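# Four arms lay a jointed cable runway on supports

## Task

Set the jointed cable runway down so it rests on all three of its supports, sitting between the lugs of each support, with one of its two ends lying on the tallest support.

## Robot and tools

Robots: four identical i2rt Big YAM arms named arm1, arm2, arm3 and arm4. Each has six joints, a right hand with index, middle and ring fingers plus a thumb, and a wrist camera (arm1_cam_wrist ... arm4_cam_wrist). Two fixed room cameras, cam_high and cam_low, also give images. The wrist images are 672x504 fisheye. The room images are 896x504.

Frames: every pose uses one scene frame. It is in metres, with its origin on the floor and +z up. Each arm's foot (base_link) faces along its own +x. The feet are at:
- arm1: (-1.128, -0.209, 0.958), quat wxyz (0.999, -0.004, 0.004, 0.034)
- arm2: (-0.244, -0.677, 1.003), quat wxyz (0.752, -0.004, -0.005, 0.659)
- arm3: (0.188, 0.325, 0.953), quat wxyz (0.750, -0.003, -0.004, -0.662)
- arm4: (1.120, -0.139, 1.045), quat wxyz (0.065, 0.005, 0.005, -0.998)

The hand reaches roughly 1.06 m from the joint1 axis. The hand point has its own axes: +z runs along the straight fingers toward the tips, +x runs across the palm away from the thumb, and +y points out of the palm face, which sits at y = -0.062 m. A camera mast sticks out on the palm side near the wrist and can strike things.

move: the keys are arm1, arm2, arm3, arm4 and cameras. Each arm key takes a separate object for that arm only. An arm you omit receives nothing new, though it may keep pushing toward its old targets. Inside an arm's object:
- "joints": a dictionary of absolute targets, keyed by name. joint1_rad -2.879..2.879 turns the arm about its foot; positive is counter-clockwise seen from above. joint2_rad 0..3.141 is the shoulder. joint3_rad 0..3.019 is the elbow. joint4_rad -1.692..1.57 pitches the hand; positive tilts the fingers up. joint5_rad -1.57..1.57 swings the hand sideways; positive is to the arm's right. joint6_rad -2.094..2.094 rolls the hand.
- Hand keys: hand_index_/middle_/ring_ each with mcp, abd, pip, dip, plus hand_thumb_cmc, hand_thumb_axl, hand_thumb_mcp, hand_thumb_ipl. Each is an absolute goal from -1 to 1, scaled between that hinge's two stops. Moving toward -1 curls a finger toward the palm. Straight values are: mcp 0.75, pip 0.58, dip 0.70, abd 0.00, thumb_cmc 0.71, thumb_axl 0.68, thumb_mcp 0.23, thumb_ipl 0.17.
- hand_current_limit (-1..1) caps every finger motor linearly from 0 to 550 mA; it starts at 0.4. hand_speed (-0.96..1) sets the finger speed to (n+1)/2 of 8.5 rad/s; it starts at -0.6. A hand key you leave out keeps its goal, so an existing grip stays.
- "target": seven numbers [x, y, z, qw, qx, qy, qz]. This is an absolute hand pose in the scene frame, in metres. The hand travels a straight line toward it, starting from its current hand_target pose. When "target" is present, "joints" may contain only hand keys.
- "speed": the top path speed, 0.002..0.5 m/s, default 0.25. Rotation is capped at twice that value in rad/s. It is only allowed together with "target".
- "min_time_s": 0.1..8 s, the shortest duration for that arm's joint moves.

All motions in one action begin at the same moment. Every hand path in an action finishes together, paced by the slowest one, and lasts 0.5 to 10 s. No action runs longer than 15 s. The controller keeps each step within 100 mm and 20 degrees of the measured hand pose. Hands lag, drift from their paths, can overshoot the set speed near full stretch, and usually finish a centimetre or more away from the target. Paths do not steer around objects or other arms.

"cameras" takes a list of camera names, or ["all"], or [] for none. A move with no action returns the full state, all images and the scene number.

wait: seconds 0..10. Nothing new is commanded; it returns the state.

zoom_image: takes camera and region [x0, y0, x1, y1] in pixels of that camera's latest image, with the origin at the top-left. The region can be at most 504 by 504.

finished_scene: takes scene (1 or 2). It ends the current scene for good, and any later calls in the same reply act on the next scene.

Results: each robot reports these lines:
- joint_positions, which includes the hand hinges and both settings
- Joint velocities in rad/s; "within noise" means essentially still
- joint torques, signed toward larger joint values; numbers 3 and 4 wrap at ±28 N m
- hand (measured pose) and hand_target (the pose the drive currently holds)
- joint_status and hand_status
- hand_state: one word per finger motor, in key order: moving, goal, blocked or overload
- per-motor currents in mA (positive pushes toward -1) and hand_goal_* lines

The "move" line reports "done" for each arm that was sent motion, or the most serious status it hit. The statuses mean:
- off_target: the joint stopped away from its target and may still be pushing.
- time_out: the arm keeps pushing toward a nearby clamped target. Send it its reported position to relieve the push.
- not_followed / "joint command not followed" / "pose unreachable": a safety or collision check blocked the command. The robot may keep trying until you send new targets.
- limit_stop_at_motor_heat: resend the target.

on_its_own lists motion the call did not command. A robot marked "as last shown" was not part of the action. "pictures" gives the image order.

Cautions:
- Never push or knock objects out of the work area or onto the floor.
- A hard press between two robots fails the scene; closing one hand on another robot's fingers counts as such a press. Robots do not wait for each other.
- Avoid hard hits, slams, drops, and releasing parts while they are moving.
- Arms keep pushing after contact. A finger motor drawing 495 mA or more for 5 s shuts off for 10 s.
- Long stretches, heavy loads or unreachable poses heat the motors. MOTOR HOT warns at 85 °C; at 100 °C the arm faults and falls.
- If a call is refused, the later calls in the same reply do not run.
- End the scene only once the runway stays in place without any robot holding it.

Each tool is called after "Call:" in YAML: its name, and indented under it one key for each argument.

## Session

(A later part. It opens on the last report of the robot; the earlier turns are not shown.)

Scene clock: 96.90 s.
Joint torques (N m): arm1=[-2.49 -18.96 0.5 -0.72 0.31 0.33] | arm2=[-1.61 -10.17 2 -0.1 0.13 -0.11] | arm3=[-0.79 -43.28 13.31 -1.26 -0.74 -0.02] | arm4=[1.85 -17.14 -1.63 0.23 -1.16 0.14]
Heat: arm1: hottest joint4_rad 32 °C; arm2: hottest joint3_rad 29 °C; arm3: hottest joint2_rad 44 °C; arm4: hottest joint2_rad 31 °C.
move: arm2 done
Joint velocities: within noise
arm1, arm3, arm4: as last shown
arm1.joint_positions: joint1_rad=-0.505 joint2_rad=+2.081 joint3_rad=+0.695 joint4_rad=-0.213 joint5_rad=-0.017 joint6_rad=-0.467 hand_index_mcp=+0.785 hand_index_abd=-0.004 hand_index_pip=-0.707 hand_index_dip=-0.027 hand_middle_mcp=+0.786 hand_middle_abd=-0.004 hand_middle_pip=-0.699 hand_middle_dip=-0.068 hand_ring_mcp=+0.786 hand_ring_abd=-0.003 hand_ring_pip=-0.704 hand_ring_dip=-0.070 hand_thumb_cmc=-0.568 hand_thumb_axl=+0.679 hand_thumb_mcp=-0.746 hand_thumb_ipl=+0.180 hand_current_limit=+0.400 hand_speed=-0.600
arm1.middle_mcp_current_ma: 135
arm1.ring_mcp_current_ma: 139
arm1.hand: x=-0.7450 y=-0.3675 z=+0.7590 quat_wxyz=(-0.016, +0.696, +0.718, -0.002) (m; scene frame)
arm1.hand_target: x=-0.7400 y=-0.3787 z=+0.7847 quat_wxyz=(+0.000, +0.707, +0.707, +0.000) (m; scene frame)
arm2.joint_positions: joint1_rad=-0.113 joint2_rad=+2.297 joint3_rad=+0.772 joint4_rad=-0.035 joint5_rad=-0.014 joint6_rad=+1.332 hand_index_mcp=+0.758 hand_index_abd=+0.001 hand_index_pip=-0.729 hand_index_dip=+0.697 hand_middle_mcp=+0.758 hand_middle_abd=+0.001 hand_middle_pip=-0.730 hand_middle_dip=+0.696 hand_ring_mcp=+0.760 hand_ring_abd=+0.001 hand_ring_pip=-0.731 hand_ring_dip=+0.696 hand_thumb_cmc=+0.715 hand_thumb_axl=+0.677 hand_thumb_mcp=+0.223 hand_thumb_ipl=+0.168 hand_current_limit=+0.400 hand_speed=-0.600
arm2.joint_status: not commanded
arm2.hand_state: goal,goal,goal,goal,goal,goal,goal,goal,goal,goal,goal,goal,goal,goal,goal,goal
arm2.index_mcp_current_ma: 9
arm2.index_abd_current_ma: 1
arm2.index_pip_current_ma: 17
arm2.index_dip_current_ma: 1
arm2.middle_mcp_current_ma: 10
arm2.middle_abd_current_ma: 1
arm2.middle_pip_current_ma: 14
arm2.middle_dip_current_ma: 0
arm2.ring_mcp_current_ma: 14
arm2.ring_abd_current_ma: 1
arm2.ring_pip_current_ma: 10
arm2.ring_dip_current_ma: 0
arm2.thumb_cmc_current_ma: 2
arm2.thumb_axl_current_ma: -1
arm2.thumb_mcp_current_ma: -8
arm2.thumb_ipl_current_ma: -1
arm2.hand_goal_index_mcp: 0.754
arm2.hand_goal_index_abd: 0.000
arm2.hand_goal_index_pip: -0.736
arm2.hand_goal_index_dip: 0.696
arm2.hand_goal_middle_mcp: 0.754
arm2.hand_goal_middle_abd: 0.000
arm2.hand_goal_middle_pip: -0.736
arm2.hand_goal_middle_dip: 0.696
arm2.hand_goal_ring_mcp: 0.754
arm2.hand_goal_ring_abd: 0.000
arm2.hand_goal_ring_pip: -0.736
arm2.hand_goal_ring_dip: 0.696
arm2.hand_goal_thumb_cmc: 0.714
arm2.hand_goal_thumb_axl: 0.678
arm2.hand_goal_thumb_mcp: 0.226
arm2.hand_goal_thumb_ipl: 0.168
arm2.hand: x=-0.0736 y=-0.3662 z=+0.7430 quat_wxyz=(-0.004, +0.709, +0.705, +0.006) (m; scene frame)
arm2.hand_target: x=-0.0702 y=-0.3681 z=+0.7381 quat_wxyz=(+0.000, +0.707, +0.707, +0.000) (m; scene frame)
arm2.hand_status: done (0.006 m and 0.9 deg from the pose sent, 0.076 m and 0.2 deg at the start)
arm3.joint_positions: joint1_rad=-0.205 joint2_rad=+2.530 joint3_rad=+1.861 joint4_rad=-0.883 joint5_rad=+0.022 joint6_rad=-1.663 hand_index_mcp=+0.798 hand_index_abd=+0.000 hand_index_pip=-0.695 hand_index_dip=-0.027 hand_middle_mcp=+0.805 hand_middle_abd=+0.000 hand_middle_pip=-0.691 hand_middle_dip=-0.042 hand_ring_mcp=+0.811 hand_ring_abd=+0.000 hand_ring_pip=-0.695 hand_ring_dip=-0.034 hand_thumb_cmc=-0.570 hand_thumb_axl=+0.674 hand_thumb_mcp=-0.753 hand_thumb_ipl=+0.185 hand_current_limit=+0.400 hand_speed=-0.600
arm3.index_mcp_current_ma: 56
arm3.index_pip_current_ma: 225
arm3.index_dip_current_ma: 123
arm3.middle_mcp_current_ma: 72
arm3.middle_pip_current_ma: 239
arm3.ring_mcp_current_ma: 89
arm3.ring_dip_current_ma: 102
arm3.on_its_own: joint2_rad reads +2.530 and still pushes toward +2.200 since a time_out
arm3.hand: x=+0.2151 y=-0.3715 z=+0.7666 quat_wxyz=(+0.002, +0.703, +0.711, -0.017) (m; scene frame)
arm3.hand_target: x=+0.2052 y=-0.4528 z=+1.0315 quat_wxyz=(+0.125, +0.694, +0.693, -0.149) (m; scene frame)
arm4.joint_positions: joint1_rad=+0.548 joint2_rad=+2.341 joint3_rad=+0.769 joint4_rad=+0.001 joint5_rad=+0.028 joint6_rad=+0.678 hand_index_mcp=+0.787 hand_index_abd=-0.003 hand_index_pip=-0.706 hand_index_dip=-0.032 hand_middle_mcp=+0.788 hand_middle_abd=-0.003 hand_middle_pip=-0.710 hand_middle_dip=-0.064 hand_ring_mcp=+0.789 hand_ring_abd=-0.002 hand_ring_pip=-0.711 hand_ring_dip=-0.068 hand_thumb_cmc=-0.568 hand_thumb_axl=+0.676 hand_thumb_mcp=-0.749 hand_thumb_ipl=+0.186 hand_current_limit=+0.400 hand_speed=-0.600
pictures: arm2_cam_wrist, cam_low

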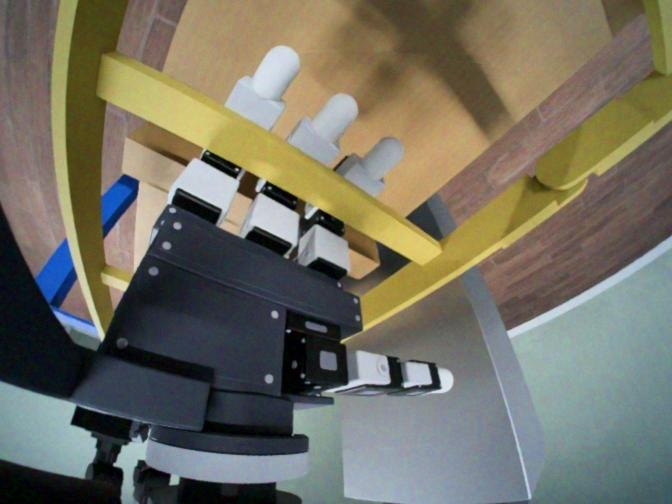

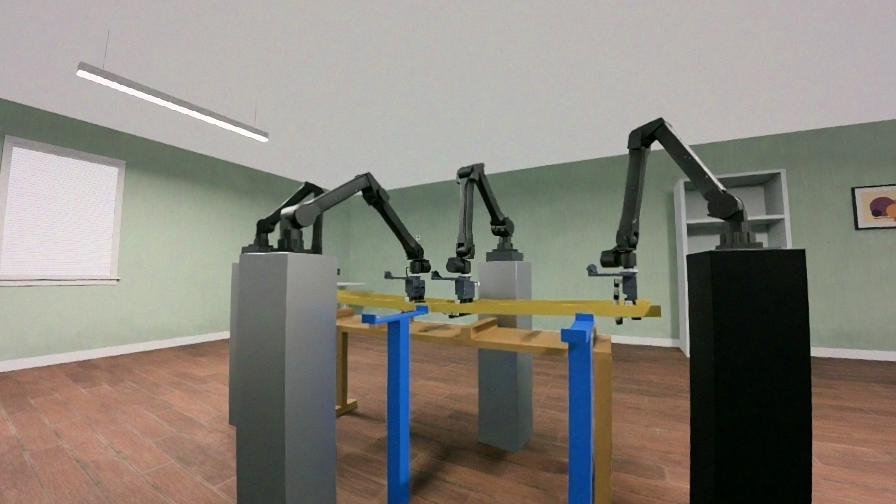

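Call:
move:
  arm2: {"target": [-0.068, -0.368, 0.770, 0, 0.7071, 0.7071, 0], "speed": 0.05, "joints": {"hand_thumb_cmc": -0.571}}

Call:
move:
  arm2: {"joints": {"hand_thumb_mcp": -0.787}}

Call:
move:
  arm2: {"joints": {"hand_index_dip": -0.1, "hand_middle_dip": -0.1, "hand_ring_dip": -0.1, "hand_index_pip": -0.80, "hand_middle_pip": -0.80, "hand_ring_pip": -0.80}}
  cameras: ["cam_low", "arm2_cam_wrist"]

Scene clock: 98.53 s.
Joint torques (N m): arm1=[-2.55 -18.73 0.5 -0.55 0.12 0.33] | arm2=[-1.61 -13.92 0.75 -0.34 0.27 -0.11] | arm3=[-0.67 -41.29 13.87 -0.5 -0.78 -0.02] | arm4=[1.79 -16.97 -1.62 0.25 -0.98 0.15]
Heat: arm1: hottest joint4_rad 32 °C; arm2: hottest joint3_rad 29 °C; arm3: hottest joint2_rad 44 °C; arm4: hottest joint2_rad 31 °C.
move: arm2 off_target
Joint velocities: within noise
arm1, arm3, arm4: as last shown
arm1.joint_positions: joint1_rad=-0.505 joint2_rad=+2.078 joint3_rad=+0.695 joint4_rad=-0.217 joint5_rad=-0.012 joint6_rad=-0.467 hand_index_mcp=+0.785 hand_index_abd=-0.004 hand_index_pip=-0.707 hand_index_dip=-0.027 hand_middle_mcp=+0.786 hand_middle_abd=-0.004 hand_middle_pip=-0.699 hand_middle_dip=-0.068 hand_ring_mcp=+0.786 hand_ring_abd=-0.003 hand_ring_pip=-0.704 hand_ring_dip=-0.070 hand_thumb_cmc=-0.568 hand_thumb_axl=+0.679 hand_thumb_mcp=-0.746 hand_thumb_ipl=+0.180 hand_current_limit=+0.400 hand_speed=-0.600
arm1.index_mcp_current_ma: 132
arm1.hand: x=-0.7453 y=-0.3684 z=+0.7597 quat_wxyz=(-0.015, +0.696, +0.718, -0.005) (m; scene frame)
arm1.hand_target: x=-0.7399 y=-0.3788 z=+0.7848 quat_wxyz=(+0.000, +0.707, +0.707, +0.000) (m; scene frame)
arm2.joint_positions: joint1_rad=-0.116 joint2_rad=+2.241 joint3_rad=+0.756 joint4_rad=-0.096 joint5_rad=-0.016 joint6_rad=+1.324 hand_index_mcp=+0.767 hand_index_abd=-0.009 hand_index_pip=-0.718 hand_index_dip=+0.697 hand_middle_mcp=+0.759 hand_middle_abd=-0.001 hand_middle_pip=-0.730 hand_middle_dip=+0.696 hand_ring_mcp=+0.759 hand_ring_abd=+0.001 hand_ring_pip=-0.731 hand_ring_dip=+0.696 hand_thumb_cmc=-0.568 hand_thumb_axl=+0.677 hand_thumb_mcp=+0.223 hand_thumb_ipl=+0.168 hand_current_limit=+0.400 hand_speed=-0.600
arm2.joint_status: all done
arm2.hand_state: goal,goal,goal,goal,goal,goal,goal,goal,goal,goal,goal,goal,goal,goal,goal,goal
arm2.index_mcp_current_ma: 35
arm2.index_abd_current_ma: -17
arm2.index_pip_current_ma: 48
arm2.index_dip_current_ma: 1
arm2.middle_mcp_current_ma: 10
arm2.middle_abd_current_ma: -1
arm2.middle_pip_current_ma: 14
arm2.middle_dip_current_ma: 0
arm2.ring_mcp_current_ma: 12
arm2.ring_abd_current_ma: 1
arm2.ring_pip_current_ma: 10
arm2.ring_dip_current_ma: 0
arm2.thumb_cmc_current_ma: 4
arm2.thumb_axl_current_ma: -1
arm2.thumb_mcp_current_ma: -8
arm2.thumb_ipl_current_ma: -1
arm2.hand_goal_index_mcp: 0.754
arm2.hand_goal_index_abd: 0.000
arm2.hand_goal_index_pip: -0.736
arm2.hand_goal_index_dip: 0.696
arm2.hand_goal_middle_mcp: 0.754
arm2.hand_goal_middle_abd: 0.000
arm2.hand_goal_middle_pip: -0.736
arm2.hand_goal_middle_dip: 0.696
arm2.hand_goal_ring_mcp: 0.754
arm2.hand_goal_ring_abd: 0.000
arm2.hand_goal_ring_pip: -0.736
arm2.hand_goal_ring_dip: 0.696
arm2.hand_goal_thumb_cmc: -0.570
arm2.hand_goal_thumb_axl: 0.678
arm2.hand_goal_thumb_mcp: 0.226
arm2.hand_goal_thumb_ipl: 0.168
arm2.hand: x=-0.0739 y=-0.3697 z=+0.7603 quat_wxyz=(+0.001, +0.708, +0.706, -0.004) (m; scene frame)
arm2.hand_target: x=-0.0680 y=-0.3681 z=+0.7696 quat_wxyz=(+0.000, +0.707, +0.707, +0.000) (m; scene frame)
arm2.hand_status: off_target (0.012 m and 0.5 deg from the pose sent, 0.028 m and 0.9 deg at the start)
arm3.joint_positions: joint1_rad=-0.205 joint2_rad=+2.502 joint3_rad=+1.856 joint4_rad=-0.901 joint5_rad=+0.023 joint6_rad=-1.663 hand_index_mcp=+0.804 hand_index_abd=+0.000 hand_index_pip=-0.690 hand_index_dip=-0.035 hand_middle_mcp=+0.813 hand_middle_abd=+0.000 hand_middle_pip=-0.687 hand_middle_dip=-0.043 hand_ring_mcp=+0.819 hand_ring_abd=+0.000 hand_ring_pip=-0.691 hand_ring_dip=-0.041 hand_thumb_cmc=-0.570 hand_thumb_axl=+0.674 hand_thumb_mcp=-0.757 hand_thumb_ipl=+0.183 hand_current_limit=+0.400 hand_speed=-0.600
arm3.index_mcp_current_ma: 71
arm3.index_pip_current_ma: 241
arm3.index_dip_current_ma: 100
arm3.middle_mcp_current_ma: 92
arm3.middle_pip_current_ma: 253
arm3.middle_dip_current_ma: 80
arm3.ring_mcp_current_ma: 110
arm3.ring_pip_current_ma: 240
arm3.ring_dip_current_ma: 85
arm3.thumb_mcp_current_ma: 39
arm3.thumb_ipl_current_ma: 13
arm3.on_its_own: joint2_rad reads +2.502 and still pushes toward +2.200 since a time_out
arm3.hand: x=+0.2146 y=-0.3730 z=+0.7833 quat_wxyz=(+0.003, +0.703, +0.711, -0.019) (m; scene frame)
arm3.hand_target: x=+0.2051 y=-0.4528 z=+1.0315 quat_wxyz=(+0.125, +0.694, +0.693, -0.149) (m; scene frame)
arm4.joint_positions: joint1_rad=+0.548 joint2_rad=+2.338 joint3_rad=+0.769 joint4_rad=+0.001 joint5_rad=+0.023 joint6_rad=+0.678 hand_index_mcp=+0.786 hand_index_abd=-0.003 hand_index_pip=-0.706 hand_index_dip=-0.032 hand_middle_mcp=+0.787 hand_middle_abd=-0.003 hand_middle_pip=-0.710 hand_middle_dip=-0.063 hand_ring_mcp=+0.788 hand_ring_abd=-0.002 hand_ring_pip=-0.711 hand_ring_dip=-0.068 hand_thumb_cmc=-0.568 hand_thumb_axl=+0.676 hand_thumb_mcp=-0.749 hand_thumb_ipl=+0.186 hand_current_limit=+0.400 hand_speed=-0.600
arm4.index_mcp_current_ma: 57
arm4.middle_mcp_current_ma: 59
arm4.middle_dip_current_ma: 65
arm4.ring_mcp_current_ma: 63
arm4.hand: x=+0.7735 y=-0.3203 z=+0.7683 quat_wxyz=(-0.006, +0.707, -0.707, -0.012) (m; scene frame)
arm4.hand_target: x=+0.7779 y=-0.3277 z=+0.7820 quat_wxyz=(+0.000, +0.707, -0.707, +0.000) (m; scene frame)
pictures: none

Scene clock: 99.90 s.
Joint torques (N m): arm1=[-2.43 -18.73 0.49 -0.54 0.12 0.33] | arm2=[-1.61 -13.68 0.75 -0.42 0.24 -0.1] | arm3=[-0.79 -41.17 13.9 -0.54 -0.78 -0.01] | arm4=[1.85 -16.97 -1.61 0.24 -0.98 0.15]
Heat: arm1: hottest joint4_rad 32 °C; arm2: hottest joint3_rad 29 °C; arm3: hottest joint2_rad 44 °C; arm4: hottest joint2_rad 32 °C.
move: arm2 off_target
Joint velocities: within noise
arm1, arm3, arm4: as last shown
arm2.joint_positions: joint1_rad=-0.117 joint2_rad=+2.241 joint3_rad=+0.756 joint4_rad=-0.096 joint5_rad=-0.016 joint6_rad=+1.324 hand_index_mcp=+0.775 hand_index_abd=-0.009 hand_index_pip=-0.718 hand_index_dip=+0.697 hand_middle_mcp=+0.766 hand_middle_abd=-0.004 hand_middle_pip=-0.730 hand_middle_dip=+0.696 hand_ring_mcp=+0.759 hand_ring_abd=+0.001 hand_ring_pip=-0.731 hand_ring_dip=+0.696 hand_thumb_cmc=-0.568 hand_thumb_axl=+0.677 hand_thumb_mcp=-0.712 hand_thumb_ipl=+0.181 hand_current_limit=+0.400 hand_speed=-0.600
arm2.joint_status: hand_thumb_mcp off_target (ended at -0.712, target -0.787)
arm2.hand_state: blocked,goal,goal,goal,goal,goal,goal,goal,goal,goal,goal,goal,goal,goal,blocked,goal
arm2.index_mcp_current_ma: 65
arm2.index_abd_current_ma: -17
arm2.index_pip_current_ma: 51
arm2.index_dip_current_ma: 1
arm2.middle_mcp_current_ma: 31
arm2.middle_abd_current_ma: -7
arm2.middle_pip_current_ma: 14
arm2.middle_dip_current_ma: 0
arm2.ring_mcp_current_ma: 12
arm2.ring_abd_current_ma: 1
arm2.ring_pip_current_ma: 10
arm2.ring_dip_current_ma: 0
arm2.thumb_cmc_current_ma: 4
arm2.thumb_axl_current_ma: -1
arm2.thumb_mcp_current_ma: 374
arm2.thumb_ipl_current_ma: 48
arm2.hand_goal_index_mcp: 0.754
arm2.hand_goal_index_abd: 0.000
arm2.hand_goal_index_pip: -0.736
arm2.hand_goal_index_dip: 0.696
arm2.hand_goal_middle_mcp: 0.754
arm2.hand_goal_middle_abd: 0.000
arm2.hand_goal_middle_pip: -0.736
arm2.hand_goal_middle_dip: 0.696
arm2.hand_goal_ring_mcp: 0.754
arm2.hand_goal_ring_abd: 0.000
arm2.hand_goal_ring_pip: -0.736
arm2.hand_goal_ring_dip: 0.696
arm2.hand_goal_thumb_cmc: -0.570
arm2.hand_goal_thumb_axl: 0.678
arm2.hand_goal_thumb_mcp: -0.786
arm2.hand_goal_thumb_ipl: 0.168
arm2.hand: x=-0.0735 y=-0.3698 z=+0.7604 quat_wxyz=(+0.001, +0.708, +0.706, -0.004) (m; scene frame)
arm2.hand_target: x=-0.0681 y=-0.3681 z=+0.7696 quat_wxyz=(+0.000, +0.707, +0.707, +0.000) (m; scene frame)
arm2.hand_status: not commanded
arm3.on_its_own: joint2_rad reads +2.502 and still pushes toward +2.200 since a time_out
arm3.hand_target: x=+0.2052 y=-0.4528 z=+1.0315 quat_wxyz=(+0.125, +0.694, +0.693, -0.149) (m; scene frame)
pictures: none

Scene clock: 100.90 s.
Joint torques (N m): arm1=[-2.49 -18.61 0.65 -0.49 0.08 0.33] | arm2=[-1.14 -13.68 0.79 -0.29 -0.03 0.35] | arm3=[-0.91 -41 13.94 -0.31 -0.87 -0.01] | arm4=[1.79 -16.73 -1.57 0.25 -0.99 0.14]
Heat: arm1: hottest joint4_rad 32 °C; arm2: hottest joint1_rad 28 °C; arm3: hottest joint2_rad 44 °C; arm4: hottest joint2_rad 32 °C.
move: arm2 off_target
Joint velocities: within noise
arm1, arm3, arm4: as last shown
arm1.joint_positions: joint1_rad=-0.505 joint2_rad=+2.078 joint3_rad=+0.693 joint4_rad=-0.218 joint5_rad=-0.011 joint6_rad=-0.467 hand_index_mcp=+0.785 hand_index_abd=-0.003 hand_index_pip=-0.707 hand_index_dip=-0.027 hand_middle_mcp=+0.786 hand_middle_abd=-0.003 hand_middle_pip=-0.699 hand_middle_dip=-0.068 hand_ring_mcp=+0.786 hand_ring_abd=-0.003 hand_ring_pip=-0.704 hand_ring_dip=-0.070 hand_thumb_cmc=-0.568 hand_thumb_axl=+0.679 hand_thumb_mcp=-0.746 hand_thumb_ipl=+0.180 hand_current_limit=+0.400 hand_speed=-0.600
arm1.index_abd_current_ma: -8
arm1.ring_mcp_current_ma: 138
arm1.ring_abd_current_ma: -8
arm1.hand: x=-0.7469 y=-0.3679 z=+0.7595 quat_wxyz=(-0.017, +0.696, +0.717, -0.006) (m; scene frame)
arm1.hand_target: x=-0.7400 y=-0.3787 z=+0.7848 quat_wxyz=(+0.000, +0.707, +0.707, +0.000) (m; scene frame)
arm2.joint_positions: joint1_rad=-0.122 joint2_rad=+2.240 joint3_rad=+0.756 joint4_rad=-0.099 joint5_rad=-0.008 joint6_rad=+1.282 hand_index_mcp=+0.772 hand_index_abd=-0.007 hand_index_pip=-0.721 hand_index_dip=+0.021 hand_middle_mcp=+0.775 hand_middle_abd=-0.008 hand_middle_pip=-0.731 hand_middle_dip=-0.020 hand_ring_mcp=+0.780 hand_ring_abd=-0.006 hand_ring_pip=-0.741 hand_ring_dip=-0.036 hand_thumb_cmc=-0.568 hand_thumb_axl=+0.678 hand_thumb_mcp=-0.739 hand_thumb_ipl=+0.181 hand_current_limit=+0.400 hand_speed=-0.600
arm2.joint_status: hand_index_pip off_target (ended at -0.721, target -0.800); hand_index_dip off_target (ended at +0.021, target -0.100); hand_middle_pip off_target (ended at -0.731, target -0.800); hand_middle_dip off_target (ended at -0.020, target -0.100); hand_ring_pip off_target (ended at -0.741, target -0.800); hand_ring_dip off_target (ended at -0.036, target -0.100)
arm2.hand_state: goal,goal,blocked,blocked,blocked,goal,blocked,blocked,blocked,goal,blocked,blocked,goal,goal,blocked,goal
arm2.index_mcp_current_ma: 55
arm2.index_abd_current_ma: -14
arm2.index_pip_current_ma: 296
arm2.index_dip_current_ma: 385
arm2.middle_mcp_current_ma: 66
arm2.middle_abd_current_ma: -17
arm2.middle_pip_current_ma: 250
arm2.middle_dip_current_ma: 300
arm2.ring_mcp_current_ma: 84
arm2.ring_abd_current_ma: -12
arm2.ring_pip_current_ma: 206
arm2.ring_dip_current_ma: 232
arm2.thumb_cmc_current_ma: 4
arm2.thumb_axl_current_ma: -1
arm2.thumb_mcp_current_ma: 215
arm2.thumb_ipl_current_ma: 48
arm2.hand_goal_index_mcp: 0.754
arm2.hand_goal_index_abd: 0.000
arm2.hand_goal_index_pip: -0.800
arm2.hand_goal_index_dip: -0.100
arm2.hand_goal_middle_mcp: 0.754
arm2.hand_goal_middle_abd: 0.000
arm2.hand_goal_middle_pip: -0.800
arm2.hand_goal_middle_dip: -0.100
arm2.hand_goal_ring_mcp: 0.754
arm2.hand_goal_ring_abd: 0.000
arm2.hand_goal_ring_pip: -0.800
arm2.hand_goal_ring_dip: -0.100
arm2.hand_goal_thumb_cmc: -0.570
arm2.hand_goal_thumb_axl: 0.678
arm2.hand_goal_thumb_mcp: -0.786
arm2.hand_goal_thumb_ipl: 0.168
arm2.on_its_own: hand_thumb_mcp moved -0.027 toward your old target -0.787
arm2.hand: x=-0.0700 y=-0.3678 z=+0.7613 quat_wxyz=(+0.004, +0.695, +0.719, -0.003) (m; scene frame)
arm2.hand_target: x=-0.0681 y=-0.3681 z=+0.7697 quat_wxyz=(+0.000, +0.707, +0.707, +0.000) (m; scene frame)
arm2.hand_status: not commanded
arm3.joint_positions: joint1_rad=-0.205 joint2_rad=+2.497 joint3_rad=+1.856 joint4_rad=-0.905 joint5_rad=+0.026 joint6_rad=-1.663 hand_index_mcp=+0.804 hand_index_abd=+0.000 hand_index_pip=-0.690 hand_index_dip=-0.035 hand_middle_mcp=+0.813 hand_middle_abd=+0.000 hand_middle_pip=-0.687 hand_middle_dip=-0.043 hand_ring_mcp=+0.819 hand_ring_abd=+0.000 hand_ring_pip=-0.691 hand_ring_dip=-0.041 hand_thumb_cmc=-0.570 hand_thumb_axl=+0.674 hand_thumb_mcp=-0.757 hand_thumb_ipl=+0.183 hand_current_limit=+0.400 hand_speed=-0.600
arm3.index_pip_current_ma: 242
arm3.ring_mcp_current_ma: 111
arm3.on_its_own: joint2_rad reads +2.497 and still pushes toward +2.200 since a time_out
arm3.hand: x=+0.2141 y=-0.3734 z=+0.7863 quat_wxyz=(+0.002, +0.703, +0.711, -0.020) (m; scene frame)
arm3.hand_target: x=+0.2051 y=-0.4528 z=+1.0313 quat_wxyz=(+0.125, +0.694, +0.693, -0.149) (m; scene frame)
arm4.joint_positions: joint1_rad=+0.548 joint2_rad=+2.334 joint3_rad=+0.769 joint4_rad=+0.001 joint5_rad=+0.024 joint6_rad=+0.679 hand_index_mcp=+0.786 hand_index_abd=-0.002 hand_index_pip=-0.706 hand_index_dip=-0.032 hand_middle_mcp=+0.787 hand_middle_abd=-0.002 hand_middle_pip=-0.710 hand_middle_dip=-0.063 hand_ring_mcp=+0.788 hand_ring_abd=-0.002 hand_ring_pip=-0.711 hand_ring_dip=-0.068 hand_thumb_cmc=-0.568 hand_thumb_axl=+0.676 hand_thumb_mcp=-0.749 hand_thumb_ipl=+0.186 hand_current_limit=+0.400 hand_speed=-0.600
arm4.middle_dip_current_ma: 66
arm4.ring_mcp_current_ma: 62
arm4.hand: x=+0.7720 y=-0.3214 z=+0.7700 quat_wxyz=(-0.004, +0.707, -0.707, -0.013) (m; scene frame)
arm4.hand_target: x=+0.7778 y=-0.3277 z=+0.7821 quat_wxyz=(+0.000, +0.707, -0.707, +0.000) (m; scene frame)
pictures: arm2_cam_wrist, cam_low

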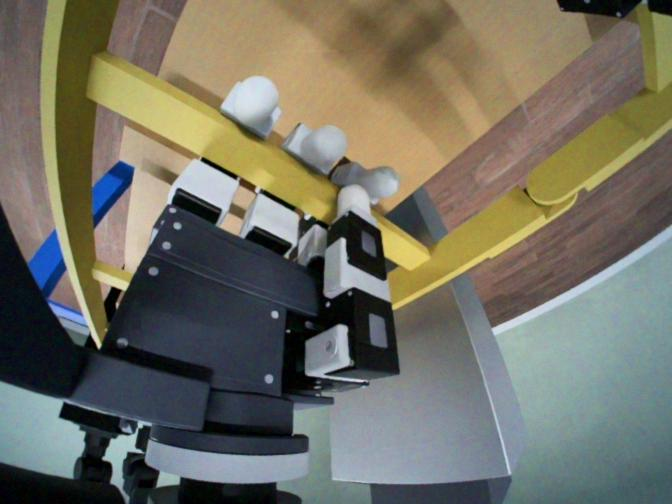

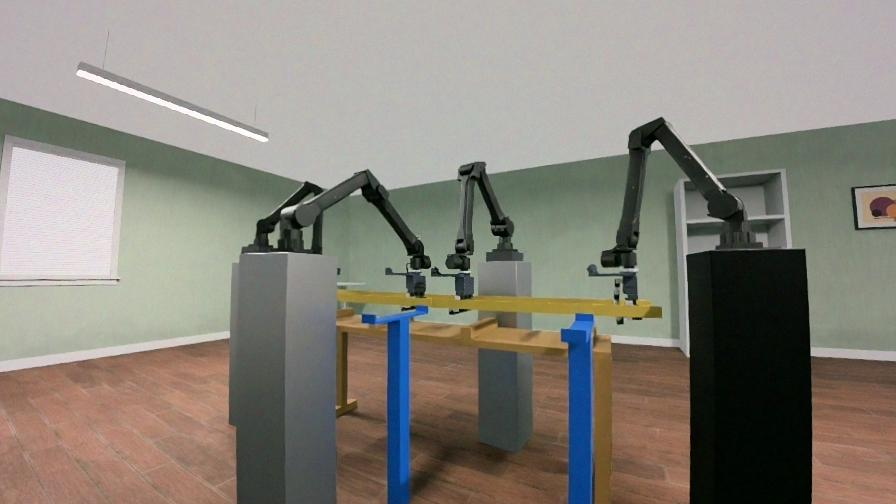

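Call:
move:
  arm1: {"target": [-0.740, -0.379, 0.828, 0, 0.7071, 0.7071, 0], "speed": 0.04}
  arm2: {"target": [-0.070, -0.368, 0.826, 0, 0.7071, 0.7071, 0], "speed": 0.04}
  arm3: {"joints": {"joint2_rad": 2.20, "joint3_rad": 1.90, "joint4_rad": -0.96}, "min_time_s": 1.5}
  arm4: {"target": [0.776, -0.330, 0.850, 0, 0.7071, -0.7071, 0], "speed": 0.04}
  cameras: ["cam_low", "cam_high"]

Scene clock: 105.23 s.
Joint torques (N m): arm1=[-2.26 -17.49 1.96 -0.61 -0.15 0.33] | arm2=[-0.97 -15.62 1.52 -0.81 -0.15 0.37] | arm3=[-0.62 -35.55 12.93 0.27 -0.65 0.01] | arm4=[1.79 -17.26 -0.61 -0.18 -0.53 0.13]
Heat: arm1: hottest joint4_rad 32 °C; arm2: hottest joint1_rad 28 °C; arm3: hottest joint2_rad 47 °C; arm4: hottest joint2_rad 32 °C.
move: arm1 off_target; arm2 off_target; arm3 time_out; arm4 off_target
Joint velocities: within noise
arm1.joint_positions: joint1_rad=-0.509 joint2_rad=+1.937 joint3_rad=+0.674 joint4_rad=-0.339 joint5_rad=-0.004 joint6_rad=-0.469 hand_index_mcp=+0.785 hand_index_abd=-0.003 hand_index_pip=-0.707 hand_index_dip=-0.027 hand_middle_mcp=+0.785 hand_middle_abd=-0.003 hand_middle_pip=-0.699 hand_middle_dip=-0.068 hand_ring_mcp=+0.786 hand_ring_abd=-0.003 hand_ring_pip=-0.704 hand_ring_dip=-0.070 hand_thumb_cmc=-0.568 hand_thumb_axl=+0.679 hand_thumb_mcp=-0.746 hand_thumb_ipl=+0.180 hand_current_limit=+0.400 hand_speed=-0.600
arm1.joint_status: not commanded
arm1.hand_state: blocked,goal,blocked,blocked,blocked,goal,blocked,blocked,blocked,goal,blocked,blocked,goal,goal,blocked,goal
arm1.index_mcp_current_ma: 131
arm1.index_abd_current_ma: -8
arm1.index_pip_current_ma: 385
arm1.index_dip_current_ma: 320
arm1.middle_mcp_current_ma: 135
arm1.middle_abd_current_ma: -10
arm1.middle_pip_current_ma: 385
arm1.middle_dip_current_ma: 130
arm1.ring_mcp_current_ma: 136
arm1.ring_abd_current_ma: -8
arm1.ring_pip_current_ma: 385
arm1.ring_dip_current_ma: 119
arm1.thumb_cmc_current_ma: 6
arm1.thumb_axl_current_ma: 3
arm1.thumb_mcp_current_ma: 215
arm1.thumb_ipl_current_ma: 59
arm1.hand_goal_index_mcp: 0.754
arm1.hand_goal_index_abd: 0.000
arm1.hand_goal_index_pip: -0.800
arm1.hand_goal_index_dip: -0.100
arm1.hand_goal_middle_mcp: 0.754
arm1.hand_goal_middle_abd: 0.000
arm1.hand_goal_middle_pip: -0.800
arm1.hand_goal_middle_dip: -0.100
arm1.hand_goal_ring_mcp: 0.754
arm1.hand_goal_ring_abd: 0.000
arm1.hand_goal_ring_pip: -0.800
arm1.hand_goal_ring_dip: -0.100
arm1.hand_goal_thumb_cmc: -0.570
arm1.hand_goal_thumb_axl: 0.678
arm1.hand_goal_thumb_mcp: -0.786
arm1.hand_goal_thumb_ipl: 0.168
arm1.hand: x=-0.7466 y=-0.3703 z=+0.8022 quat_wxyz=(-0.015, +0.697, +0.717, -0.009) (m; scene frame)
arm1.hand_target: x=-0.7399 y=-0.3788 z=+0.8263 quat_wxyz=(+0.000, +0.707, +0.707, +0.000) (m; scene frame)
arm1.hand_status: off_target (0.028 m and 2.6 deg from the pose sent, 0.070 m and 2.7 deg at the start)
arm2.joint_positions: joint1_rad=-0.122 joint2_rad=+2.092 joint3_rad=+0.716 joint4_rad=-0.224 joint5_rad=-0.006 joint6_rad=+1.281 hand_index_mcp=+0.773 hand_index_abd=-0.007 hand_index_pip=-0.719 hand_index_dip=+0.017 hand_middle_mcp=+0.775 hand_middle_abd=-0.010 hand_middle_pip=-0.731 hand_middle_dip=-0.021 hand_ring_mcp=+0.779 hand_ring_abd=-0.007 hand_ring_pip=-0.741 hand_ring_dip=-0.040 hand_thumb_cmc=-0.568 hand_thumb_axl=+0.678 hand_thumb_mcp=-0.740 hand_thumb_ipl=+0.181 hand_current_limit=+0.400 hand_speed=-0.600
arm2.joint_status: not commanded
arm2.hand_state: goal,goal,blocked,blocked,blocked,goal,blocked,blocked,blocked,goal,blocked,blocked,goal,goal,blocked,goal
arm2.index_mcp_current_ma: 58
arm2.index_abd_current_ma: -14
arm2.index_pip_current_ma: 305
arm2.index_dip_current_ma: 385
arm2.middle_mcp_current_ma: 66
arm2.middle_abd_current_ma: -21
arm2.middle_pip_current_ma: 250
arm2.middle_dip_current_ma: 296
arm2.ring_mcp_current_ma: 79
arm2.ring_abd_current_ma: -13
arm2.ring_pip_current_ma: 206
arm2.ring_dip_current_ma: 214
arm2.thumb_cmc_current_ma: 4
arm2.thumb_axl_current_ma: -1
arm2.thumb_mcp_current_ma: 211
arm2.thumb_ipl_current_ma: 48
arm2.hand_goal_index_mcp: 0.754
arm2.hand_goal_index_abd: 0.000
arm2.hand_goal_index_pip: -0.800
arm2.hand_goal_index_dip: -0.100
arm2.hand_goal_middle_mcp: 0.754
arm2.hand_goal_middle_abd: 0.000
arm2.hand_goal_middle_pip: -0.800
arm2.hand_goal_middle_dip: -0.100
arm2.hand_goal_ring_mcp: 0.754
arm2.hand_goal_ring_abd: 0.000
arm2.hand_goal_ring_pip: -0.800
arm2.hand_goal_ring_dip: -0.100
arm2.hand_goal_thumb_cmc: -0.570
arm2.hand_goal_thumb_axl: 0.678
arm2.hand_goal_thumb_mcp: -0.786
arm2.hand_goal_thumb_ipl: 0.168
arm2.hand: x=-0.0712 y=-0.3718 z=+0.8071 quat_wxyz=(+0.009, +0.695, +0.719, -0.010) (m; scene frame)
arm2.hand_target: x=-0.0700 y=-0.3684 z=+0.8246 quat_wxyz=(+0.000, +0.707, +0.707, +0.000) (m; scene frame)
arm2.hand_status: off_target (0.019 m and 2.5 deg from the pose sent, 0.065 m and 2.0 deg at the start)
arm3.joint_positions: joint1_rad=-0.205 joint2_rad=+2.420 joint3_rad=+1.843 joint4_rad=-0.960 joint5_rad=+0.019 joint6_rad=-1.665 hand_index_mcp=+0.804 hand_index_abd=+0.000 hand_index_pip=-0.690 hand_index_dip=-0.035 hand_middle_mcp=+0.812 hand_middle_abd=+0.000 hand_middle_pip=-0.687 hand_middle_dip=-0.043 hand_ring_mcp=+0.818 hand_ring_abd=+0.000 hand_ring_pip=-0.691 hand_ring_dip=-0.041 hand_thumb_cmc=-0.570 hand_thumb_axl=+0.674 hand_thumb_mcp=-0.757 hand_thumb_ipl=+0.183 hand_current_limit=+0.400 hand_speed=-0.600
arm3.joint_status: joint2_rad time_out (moved -0.076 of -0.297); the others done
arm3.hand_state: blocked,goal,blocked,blocked,blocked,goal,blocked,blocked,blocked,goal,blocked,blocked,goal,goal,blocked,goal
arm3.index_mcp_current_ma: 71
arm3.index_abd_current_ma: 0
arm3.index_pip_current_ma: 242
arm3.index_dip_current_ma: 100
arm3.middle_mcp_current_ma: 90
arm3.middle_abd_current_ma: 0
arm3.middle_pip_current_ma: 253
arm3.middle_dip_current_ma: 80
arm3.ring_mcp_current_ma: 107
arm3.ring_abd_current_ma: 0
arm3.ring_pip_current_ma: 240
arm3.ring_dip_current_ma: 85
arm3.thumb_cmc_current_ma: 0
arm3.thumb_axl_current_ma: -1
arm3.thumb_mcp_current_ma: 39
arm3.thumb_ipl_current_ma: 13
arm3.hand_goal_index_mcp: 0.754
arm3.hand_goal_index_abd: 0.000
arm3.hand_goal_index_pip: -0.800
arm3.hand_goal_index_dip: -0.100
arm3.hand_goal_middle_mcp: 0.754
arm3.hand_goal_middle_abd: 0.000
arm3.hand_goal_middle_pip: -0.800
arm3.hand_goal_middle_dip: -0.100
arm3.hand_goal_ring_mcp: 0.754
arm3.hand_goal_ring_abd: 0.000
arm3.hand_goal_ring_pip: -0.800
arm3.hand_goal_ring_dip: -0.100
arm3.hand_goal_thumb_cmc: -0.570
arm3.hand_goal_thumb_axl: 0.678
arm3.hand_goal_thumb_mcp: -0.786
arm3.hand_goal_thumb_ipl: 0.168
arm3.on_its_own: joint2_rad reads +2.420 and still pushes toward +2.200 since a time_out
arm3.hand: x=+0.2151 y=-0.3747 z=+0.8327 quat_wxyz=(+0.008, +0.702, +0.712, -0.022) (m; scene frame)
arm3.hand_target: x=+0.2069 y=-0.4339 z=+1.0133 quat_wxyz=(+0.103, +0.698, +0.698, -0.122) (m; scene frame)
arm3.hand_status: not commanded
arm4.joint_positions: joint1_rad=+0.548 joint2_rad=+2.130 joint3_rad=+0.712 joint4_rad=-0.151 joint5_rad=+0.013 joint6_rad=+0.680 hand_index_mcp=+0.786 hand_index_abd=-0.002 hand_index_pip=-0.706 hand_index_dip=-0.032 hand_middle_mcp=+0.788 hand_middle_abd=-0.002 hand_middle_pip=-0.709 hand_middle_dip=-0.063 hand_ring_mcp=+0.790 hand_ring_abd=-0.002 hand_ring_pip=-0.711 hand_ring_dip=-0.068 hand_thumb_cmc=-0.568 hand_thumb_axl=+0.676 hand_thumb_mcp=-0.749 hand_thumb_ipl=+0.186 hand_current_limit=+0.400 hand_speed=-0.600
arm4.joint_status: not commanded
arm4.hand_state: blocked,goal,blocked,blocked,blocked,goal,blocked,blocked,blocked,goal,blocked,blocked,goal,goal,blocked,goal
arm4.index_mcp_current_ma: 57
arm4.index_abd_current_ma: -1
arm4.index_pip_current_ma: 251
arm4.index_dip_current_ma: 158
arm4.middle_mcp_current_ma: 61
arm4.middle_abd_current_ma: -1
arm4.middle_pip_current_ma: 242
arm4.middle_dip_current_ma: 66
arm4.ring_mcp_current_ma: 66
arm4.ring_abd_current_ma: -1
arm4.ring_pip_current_ma: 231
arm4.ring_dip_current_ma: 52
arm4.thumb_cmc_current_ma: 1
arm4.thumb_axl_current_ma: -1
arm4.thumb_mcp_current_ma: 93
arm4.thumb_ipl_current_ma: 34
arm4.hand_goal_index_mcp: 0.754
arm4.hand_goal_index_abd: 0.000
arm4.hand_goal_index_pip: -0.800
arm4.hand_goal_index_dip: -0.100
arm4.hand_goal_middle_mcp: 0.754
arm4.hand_goal_middle_abd: 0.000
arm4.hand_goal_middle_pip: -0.800
arm4.hand_goal_middle_dip: -0.100
arm4.hand_goal_ring_mcp: 0.754
arm4.hand_goal_ring_abd: 0.000
arm4.hand_goal_ring_pip: -0.800
arm4.hand_goal_ring_dip: -0.100
arm4.hand_goal_thumb_cmc: -0.570
arm4.hand_goal_thumb_axl: 0.678
arm4.hand_goal_thumb_mcp: -0.786
arm4.hand_goal_thumb_ipl: 0.168
arm4.hand: x=+0.7708 y=-0.3249 z=+0.8316 quat_wxyz=(-0.006, +0.707, -0.707, -0.007) (m; scene frame)
arm4.hand_target: x=+0.7758 y=-0.3296 z=+0.8484 quat_wxyz=(+0.000, +0.707, -0.707, +0.000) (m; scene frame)
arm4.hand_status: off_target (0.020 m and 1.1 deg from the pose sent, 0.081 m and 1.5 deg at the start)
pictures: cam_high, cam_low

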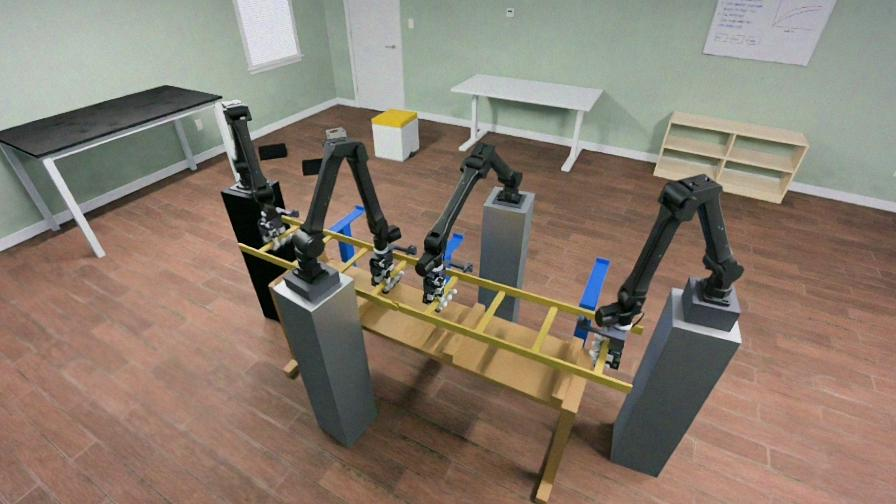

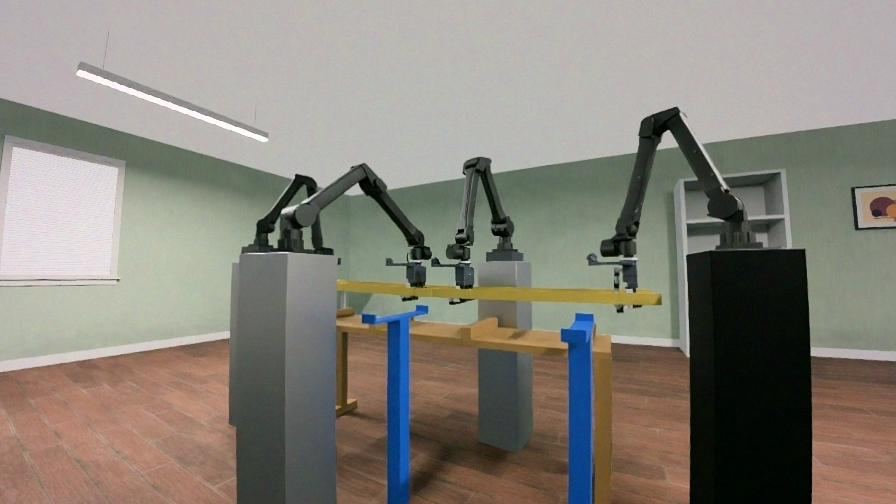

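Call:
move:
  arm1: {"target": [-0.740, -0.379, 0.830, 0, 0.7071, 0.7071, 0], "speed": 0.04}
  arm2: {"target": [-0.070, -0.368, 0.836, 0, 0.7071, 0.7071, 0], "speed": 0.04}
  arm3: {"target": [0.205, -0.375, 0.935, 0.0524, 0.7052, 0.7052, 0.0524], "speed": 0.05}
  arm4: {"target": [0.766, -0.330, 0.942, -0.0524, 0.7052, -0.7052, 0.0524], "speed": 0.05}
  cameras: ["cam_low", "cam_high"]

Scene clock: 109.90 s.
Joint torques (N m): arm1=[-2.55 -17.49 1.96 -0.36 0.78 0.39] | arm2=[-0.91 -15.97 1.05 -1.8 -0.08 0.45] | arm3=[-0.85 -25.35 13.9 -3.84 -0.94 -0.07] | arm4=[1.85 -16.67 3.48 -1.54 -2.47 0.16]
Heat: arm1: hottest joint4_rad 32 °C; arm2: hottest joint1_rad 28 °C; arm3: hottest joint2_rad 47 °C; arm4: hottest joint2_rad 32 °C.
move: arm1 off_target; arm2 off_target; arm3 off_target; arm4 off_target
Joint velocities: within noise
arm1.joint_positions: joint1_rad=-0.504 joint2_rad=+1.930 joint3_rad=+0.674 joint4_rad=-0.351 joint5_rad=-0.031 joint6_rad=-0.473 hand_index_mcp=+0.785 hand_index_abd=-0.006 hand_index_pip=-0.704 hand_index_dip=-0.027 hand_middle_mcp=+0.784 hand_middle_abd=-0.006 hand_middle_pip=-0.699 hand_middle_dip=-0.068 hand_ring_mcp=+0.783 hand_ring_abd=-0.004 hand_ring_pip=-0.704 hand_ring_dip=-0.070 hand_thumb_cmc=-0.568 hand_thumb_axl=+0.678 hand_thumb_mcp=-0.746 hand_thumb_ipl=+0.180 hand_current_limit=+0.400 hand_speed=-0.600
arm1.joint_status: not commanded
arm1.hand_state: blocked,goal,blocked,blocked,blocked,goal,blocked,blocked,blocked,goal,blocked,blocked,goal,goal,blocked,goal
arm1.index_mcp_current_ma: 131
arm1.index_abd_current_ma: -18
arm1.index_pip_current_ma: 385
arm1.index_dip_current_ma: 320
arm1.middle_mcp_current_ma: 130
arm1.middle_abd_current_ma: -18
arm1.middle_pip_current_ma: 385
arm1.middle_dip_current_ma: 130
arm1.ring_mcp_current_ma: 124
arm1.ring_abd_current_ma: -10
arm1.ring_pip_current_ma: 385
arm1.ring_dip_current_ma: 119
arm1.thumb_cmc_current_ma: 6
arm1.thumb_axl_current_ma: 2
arm1.thumb_mcp_current_ma: 215
arm1.thumb_ipl_current_ma: 59
arm1.hand_goal_index_mcp: 0.754
arm1.hand_goal_index_abd: 0.000
arm1.hand_goal_index_pip: -0.800
arm1.hand_goal_index_dip: -0.100
arm1.hand_goal_middle_mcp: 0.754
arm1.hand_goal_middle_abd: 0.000
arm1.hand_goal_middle_pip: -0.800
arm1.hand_goal_middle_dip: -0.100
arm1.hand_goal_ring_mcp: 0.754
arm1.hand_goal_ring_abd: 0.000
arm1.hand_goal_ring_pip: -0.800
arm1.hand_goal_ring_dip: -0.100
arm1.hand_goal_thumb_cmc: -0.570
arm1.hand_goal_thumb_axl: 0.678
arm1.hand_goal_thumb_mcp: -0.786
arm1.hand_goal_thumb_ipl: 0.168
arm1.hand: x=-0.7449 y=-0.3634 z=+0.8041 quat_wxyz=(-0.022, +0.694, +0.720, +0.003) (m; scene frame)
arm1.hand_target: x=-0.7400 y=-0.3787 z=+0.8283 quat_wxyz=(+0.000, +0.707, +0.707, +0.000) (m; scene frame)
arm1.hand_status: off_target (0.031 m and 3.3 deg from the pose sent, 0.030 m and 2.6 deg at the start)
arm2.joint_positions: joint1_rad=-0.122 joint2_rad=+2.064 joint3_rad=+0.721 joint4_rad=-0.226 joint5_rad=-0.008 joint6_rad=+1.274 hand_index_mcp=+0.773 hand_index_abd=-0.010 hand_index_pip=-0.706 hand_index_dip=-0.006 hand_middle_mcp=+0.777 hand_middle_abd=-0.011 hand_middle_pip=-0.724 hand_middle_dip=-0.026 hand_ring_mcp=+0.780 hand_ring_abd=-0.009 hand_ring_pip=-0.735 hand_ring_dip=-0.047 hand_thumb_cmc=-0.568 hand_thumb_axl=+0.677 hand_thumb_mcp=-0.741 hand_thumb_ipl=+0.181 hand_current_limit=+0.400 hand_speed=-0.600
arm2.joint_status: not commanded
arm2.hand_state: goal,goal,blocked,blocked,blocked,goal,blocked,blocked,blocked,goal,blocked,blocked,goal,goal,blocked,goal
arm2.index_mcp_current_ma: 58
arm2.index_abd_current_ma: -22
arm2.index_pip_current_ma: 361
arm2.index_dip_current_ma: 364
arm2.middle_mcp_current_ma: 72
arm2.middle_abd_current_ma: -23
arm2.middle_pip_current_ma: 282
arm2.middle_dip_current_ma: 275
arm2.ring_mcp_current_ma: 83
arm2.ring_abd_current_ma: -19
arm2.ring_pip_current_ma: 232
arm2.ring_dip_current_ma: 184
arm2.thumb_cmc_current_ma: 4
arm2.thumb_axl_current_ma: -1
arm2.thumb_mcp_current_ma: 204
arm2.thumb_ipl_current_ma: 48
arm2.hand_goal_index_mcp: 0.754
arm2.hand_goal_index_abd: 0.000
arm2.hand_goal_index_pip: -0.800
arm2.hand_goal_index_dip: -0.100
arm2.hand_goal_middle_mcp: 0.754
arm2.hand_goal_middle_abd: 0.000
arm2.hand_goal_middle_pip: -0.800
arm2.hand_goal_middle_dip: -0.100
arm2.hand_goal_ring_mcp: 0.754
arm2.hand_goal_ring_abd: 0.000
arm2.hand_goal_ring_pip: -0.800
arm2.hand_goal_ring_dip: -0.100
arm2.hand_goal_thumb_cmc: -0.570
arm2.hand_goal_thumb_axl: 0.678
arm2.hand_goal_thumb_mcp: -0.786
arm2.hand_goal_thumb_ipl: 0.168
arm2.on_its_own: hand_index_dip moved -0.023 toward your old target -0.100
arm2.hand: x=-0.0685 y=-0.3598 z=+0.8163 quat_wxyz=(+0.001, +0.692, +0.722, +0.003) (m; scene frame)
arm2.hand_target: x=-0.0698 y=-0.3679 z=+0.8341 quat_wxyz=(+0.000, +0.707, +0.707, +0.001) (m; scene frame)
arm2.hand_status: off_target (0.021 m and 2.4 deg from the pose sent, 0.029 m and 2.5 deg at the start)
arm3.joint_positions: joint1_rad=-0.249 joint2_rad=+2.407 joint3_rad=+1.855 joint4_rad=-1.089 joint5_rad=-0.123 joint6_rad=-1.705 hand_index_mcp=+0.804 hand_index_abd=-0.003 hand_index_pip=-0.690 hand_index_dip=-0.057 hand_middle_mcp=+0.819 hand_middle_abd=+0.004 hand_middle_pip=-0.703 hand_middle_dip=-0.072 hand_ring_mcp=+0.836 hand_ring_abd=+0.007 hand_ring_pip=-0.692 hand_ring_dip=-0.074 hand_thumb_cmc=-0.570 hand_thumb_axl=+0.685 hand_thumb_mcp=-0.750 hand_thumb_ipl=+0.183 hand_current_limit=+0.400 hand_speed=-0.600
arm3.joint_status: not commanded
arm3.hand_state: blocked,goal,blocked,blocked,blocked,goal,blocked,blocked,blocked,goal,blocked,blocked,goal,goal,blocked,goal
arm3.index_mcp_current_ma: 71
arm3.index_abd_current_ma: 0
arm3.index_pip_current_ma: 244
arm3.index_dip_current_ma: 50
arm3.middle_mcp_current_ma: 111
arm3.middle_abd_current_ma: 1
arm3.middle_pip_current_ma: 197
arm3.middle_dip_current_ma: 24
arm3.ring_mcp_current_ma: 165
arm3.ring_abd_current_ma: 2
arm3.ring_pip_current_ma: 234
arm3.ring_dip_current_ma: 21
arm3.thumb_cmc_current_ma: 0
arm3.thumb_axl_current_ma: 3
arm3.thumb_mcp_current_ma: 55
arm3.thumb_ipl_current_ma: 14
arm3.hand_goal_index_mcp: 0.754
arm3.hand_goal_index_abd: 0.000
arm3.hand_goal_index_pip: -0.800
arm3.hand_goal_index_dip: -0.100
arm3.hand_goal_middle_mcp: 0.754
arm3.hand_goal_middle_abd: 0.000
arm3.hand_goal_middle_pip: -0.800
arm3.hand_goal_middle_dip: -0.100
arm3.hand_goal_ring_mcp: 0.754
arm3.hand_goal_ring_abd: 0.000
arm3.hand_goal_ring_pip: -0.800
arm3.hand_goal_ring_dip: -0.100
arm3.hand_goal_thumb_cmc: -0.570
arm3.hand_goal_thumb_axl: 0.678
arm3.hand_goal_thumb_mcp: -0.786
arm3.hand_goal_thumb_ipl: 0.168
arm3.on_its_own: hand_index_dip moved -0.022 toward your old target -0.100; hand_middle_dip moved -0.029 toward your old target -0.100; hand_ring_dip moved -0.033 toward your old target -0.100
arm3.hand: x=+0.2117 y=-0.3523 z=+0.8579 quat_wxyz=(+0.032, +0.703, +0.707, +0.063) (m; scene frame)
arm3.hand_target: x=+0.2056 y=-0.3727 z=+0.9324 quat_wxyz=(+0.054, +0.706, +0.705, +0.050) (m; scene frame)
arm3.hand_status: off_target (0.081 m and 2.7 deg from the pose sent, 0.103 m and 9.9 deg at the start; pose on its path clipped on 92 of 128 steps)
arm4.joint_positions: joint1_rad=+0.483 joint2_rad=+1.859 joint3_rad=+0.762 joint4_rad=-0.602 joint5_rad=-0.032 joint6_rad=+0.607 hand_index_mcp=+0.780 hand_index_abd=-0.002 hand_index_pip=-0.705 hand_index_dip=-0.032 hand_middle_mcp=+0.780 hand_middle_abd=-0.003 hand_middle_pip=-0.709 hand_middle_dip=-0.058 hand_ring_mcp=+0.782 hand_ring_abd=-0.003 hand_ring_pip=-0.711 hand_ring_dip=-0.066 hand_thumb_cmc=-0.568 hand_thumb_axl=+0.676 hand_thumb_mcp=-0.749 hand_thumb_ipl=+0.186 hand_current_limit=+0.400 hand_speed=-0.600
arm4.joint_status: not commanded
arm4.hand_state: blocked,goal,blocked,blocked,blocked,goal,blocked,blocked,blocked,goal,blocked,blocked,goal,goal,blocked,goal
arm4.index_mcp_current_ma: 41
arm4.index_abd_current_ma: -1
arm4.index_pip_current_ma: 256
arm4.index_dip_current_ma: 158
arm4.middle_mcp_current_ma: 41
arm4.middle_abd_current_ma: -1
arm4.middle_pip_current_ma: 243
arm4.middle_dip_current_ma: 77
arm4.ring_mcp_current_ma: 46
arm4.ring_abd_current_ma: -1
arm4.ring_pip_current_ma: 231
arm4.ring_dip_current_ma: 58
arm4.thumb_cmc_current_ma: 1
arm4.thumb_axl_current_ma: -1
arm4.thumb_mcp_current_ma: 94
arm4.thumb_ipl_current_ma: 34
arm4.hand_goal_index_mcp: 0.754
arm4.hand_goal_index_abd: 0.000
arm4.hand_goal_index_pip: -0.800
arm4.hand_goal_index_dip: -0.100
arm4.hand_goal_middle_mcp: 0.754
arm4.hand_goal_middle_abd: 0.000
arm4.hand_goal_middle_pip: -0.800
arm4.hand_goal_middle_dip: -0.100
arm4.hand_goal_ring_mcp: 0.754
arm4.hand_goal_ring_abd: 0.000
arm4.hand_goal_ring_pip: -0.800
arm4.hand_goal_ring_dip: -0.100
arm4.hand_goal_thumb_cmc: -0.570
arm4.hand_goal_thumb_axl: 0.678
arm4.hand_goal_thumb_mcp: -0.786
arm4.hand_goal_thumb_ipl: 0.168
arm4.hand: x=+0.7633 y=-0.3135 z=+0.9198 quat_wxyz=(-0.067, +0.707, -0.704, +0.026) (m; scene frame)
arm4.hand_target: x=+0.7658 y=-0.3294 z=+0.9406 quat_wxyz=(-0.052, +0.706, -0.705, +0.052) (m; scene frame)
arm4.hand_status: off_target (0.028 m and 3.4 deg from the pose sent, 0.111 m and 8.6 deg at the start)
pictures: cam_high, cam_low

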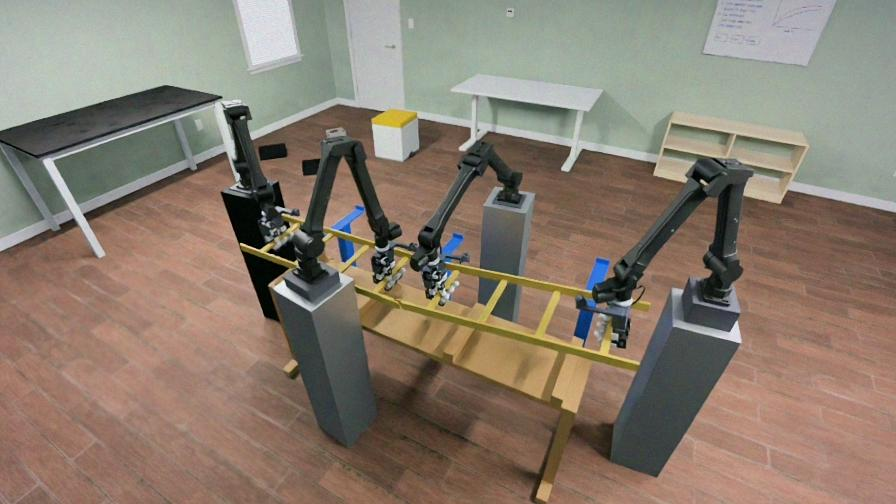

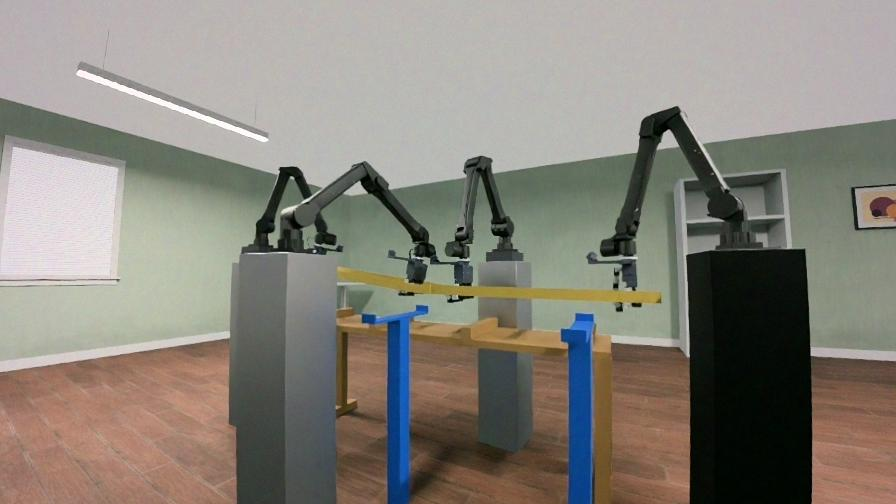

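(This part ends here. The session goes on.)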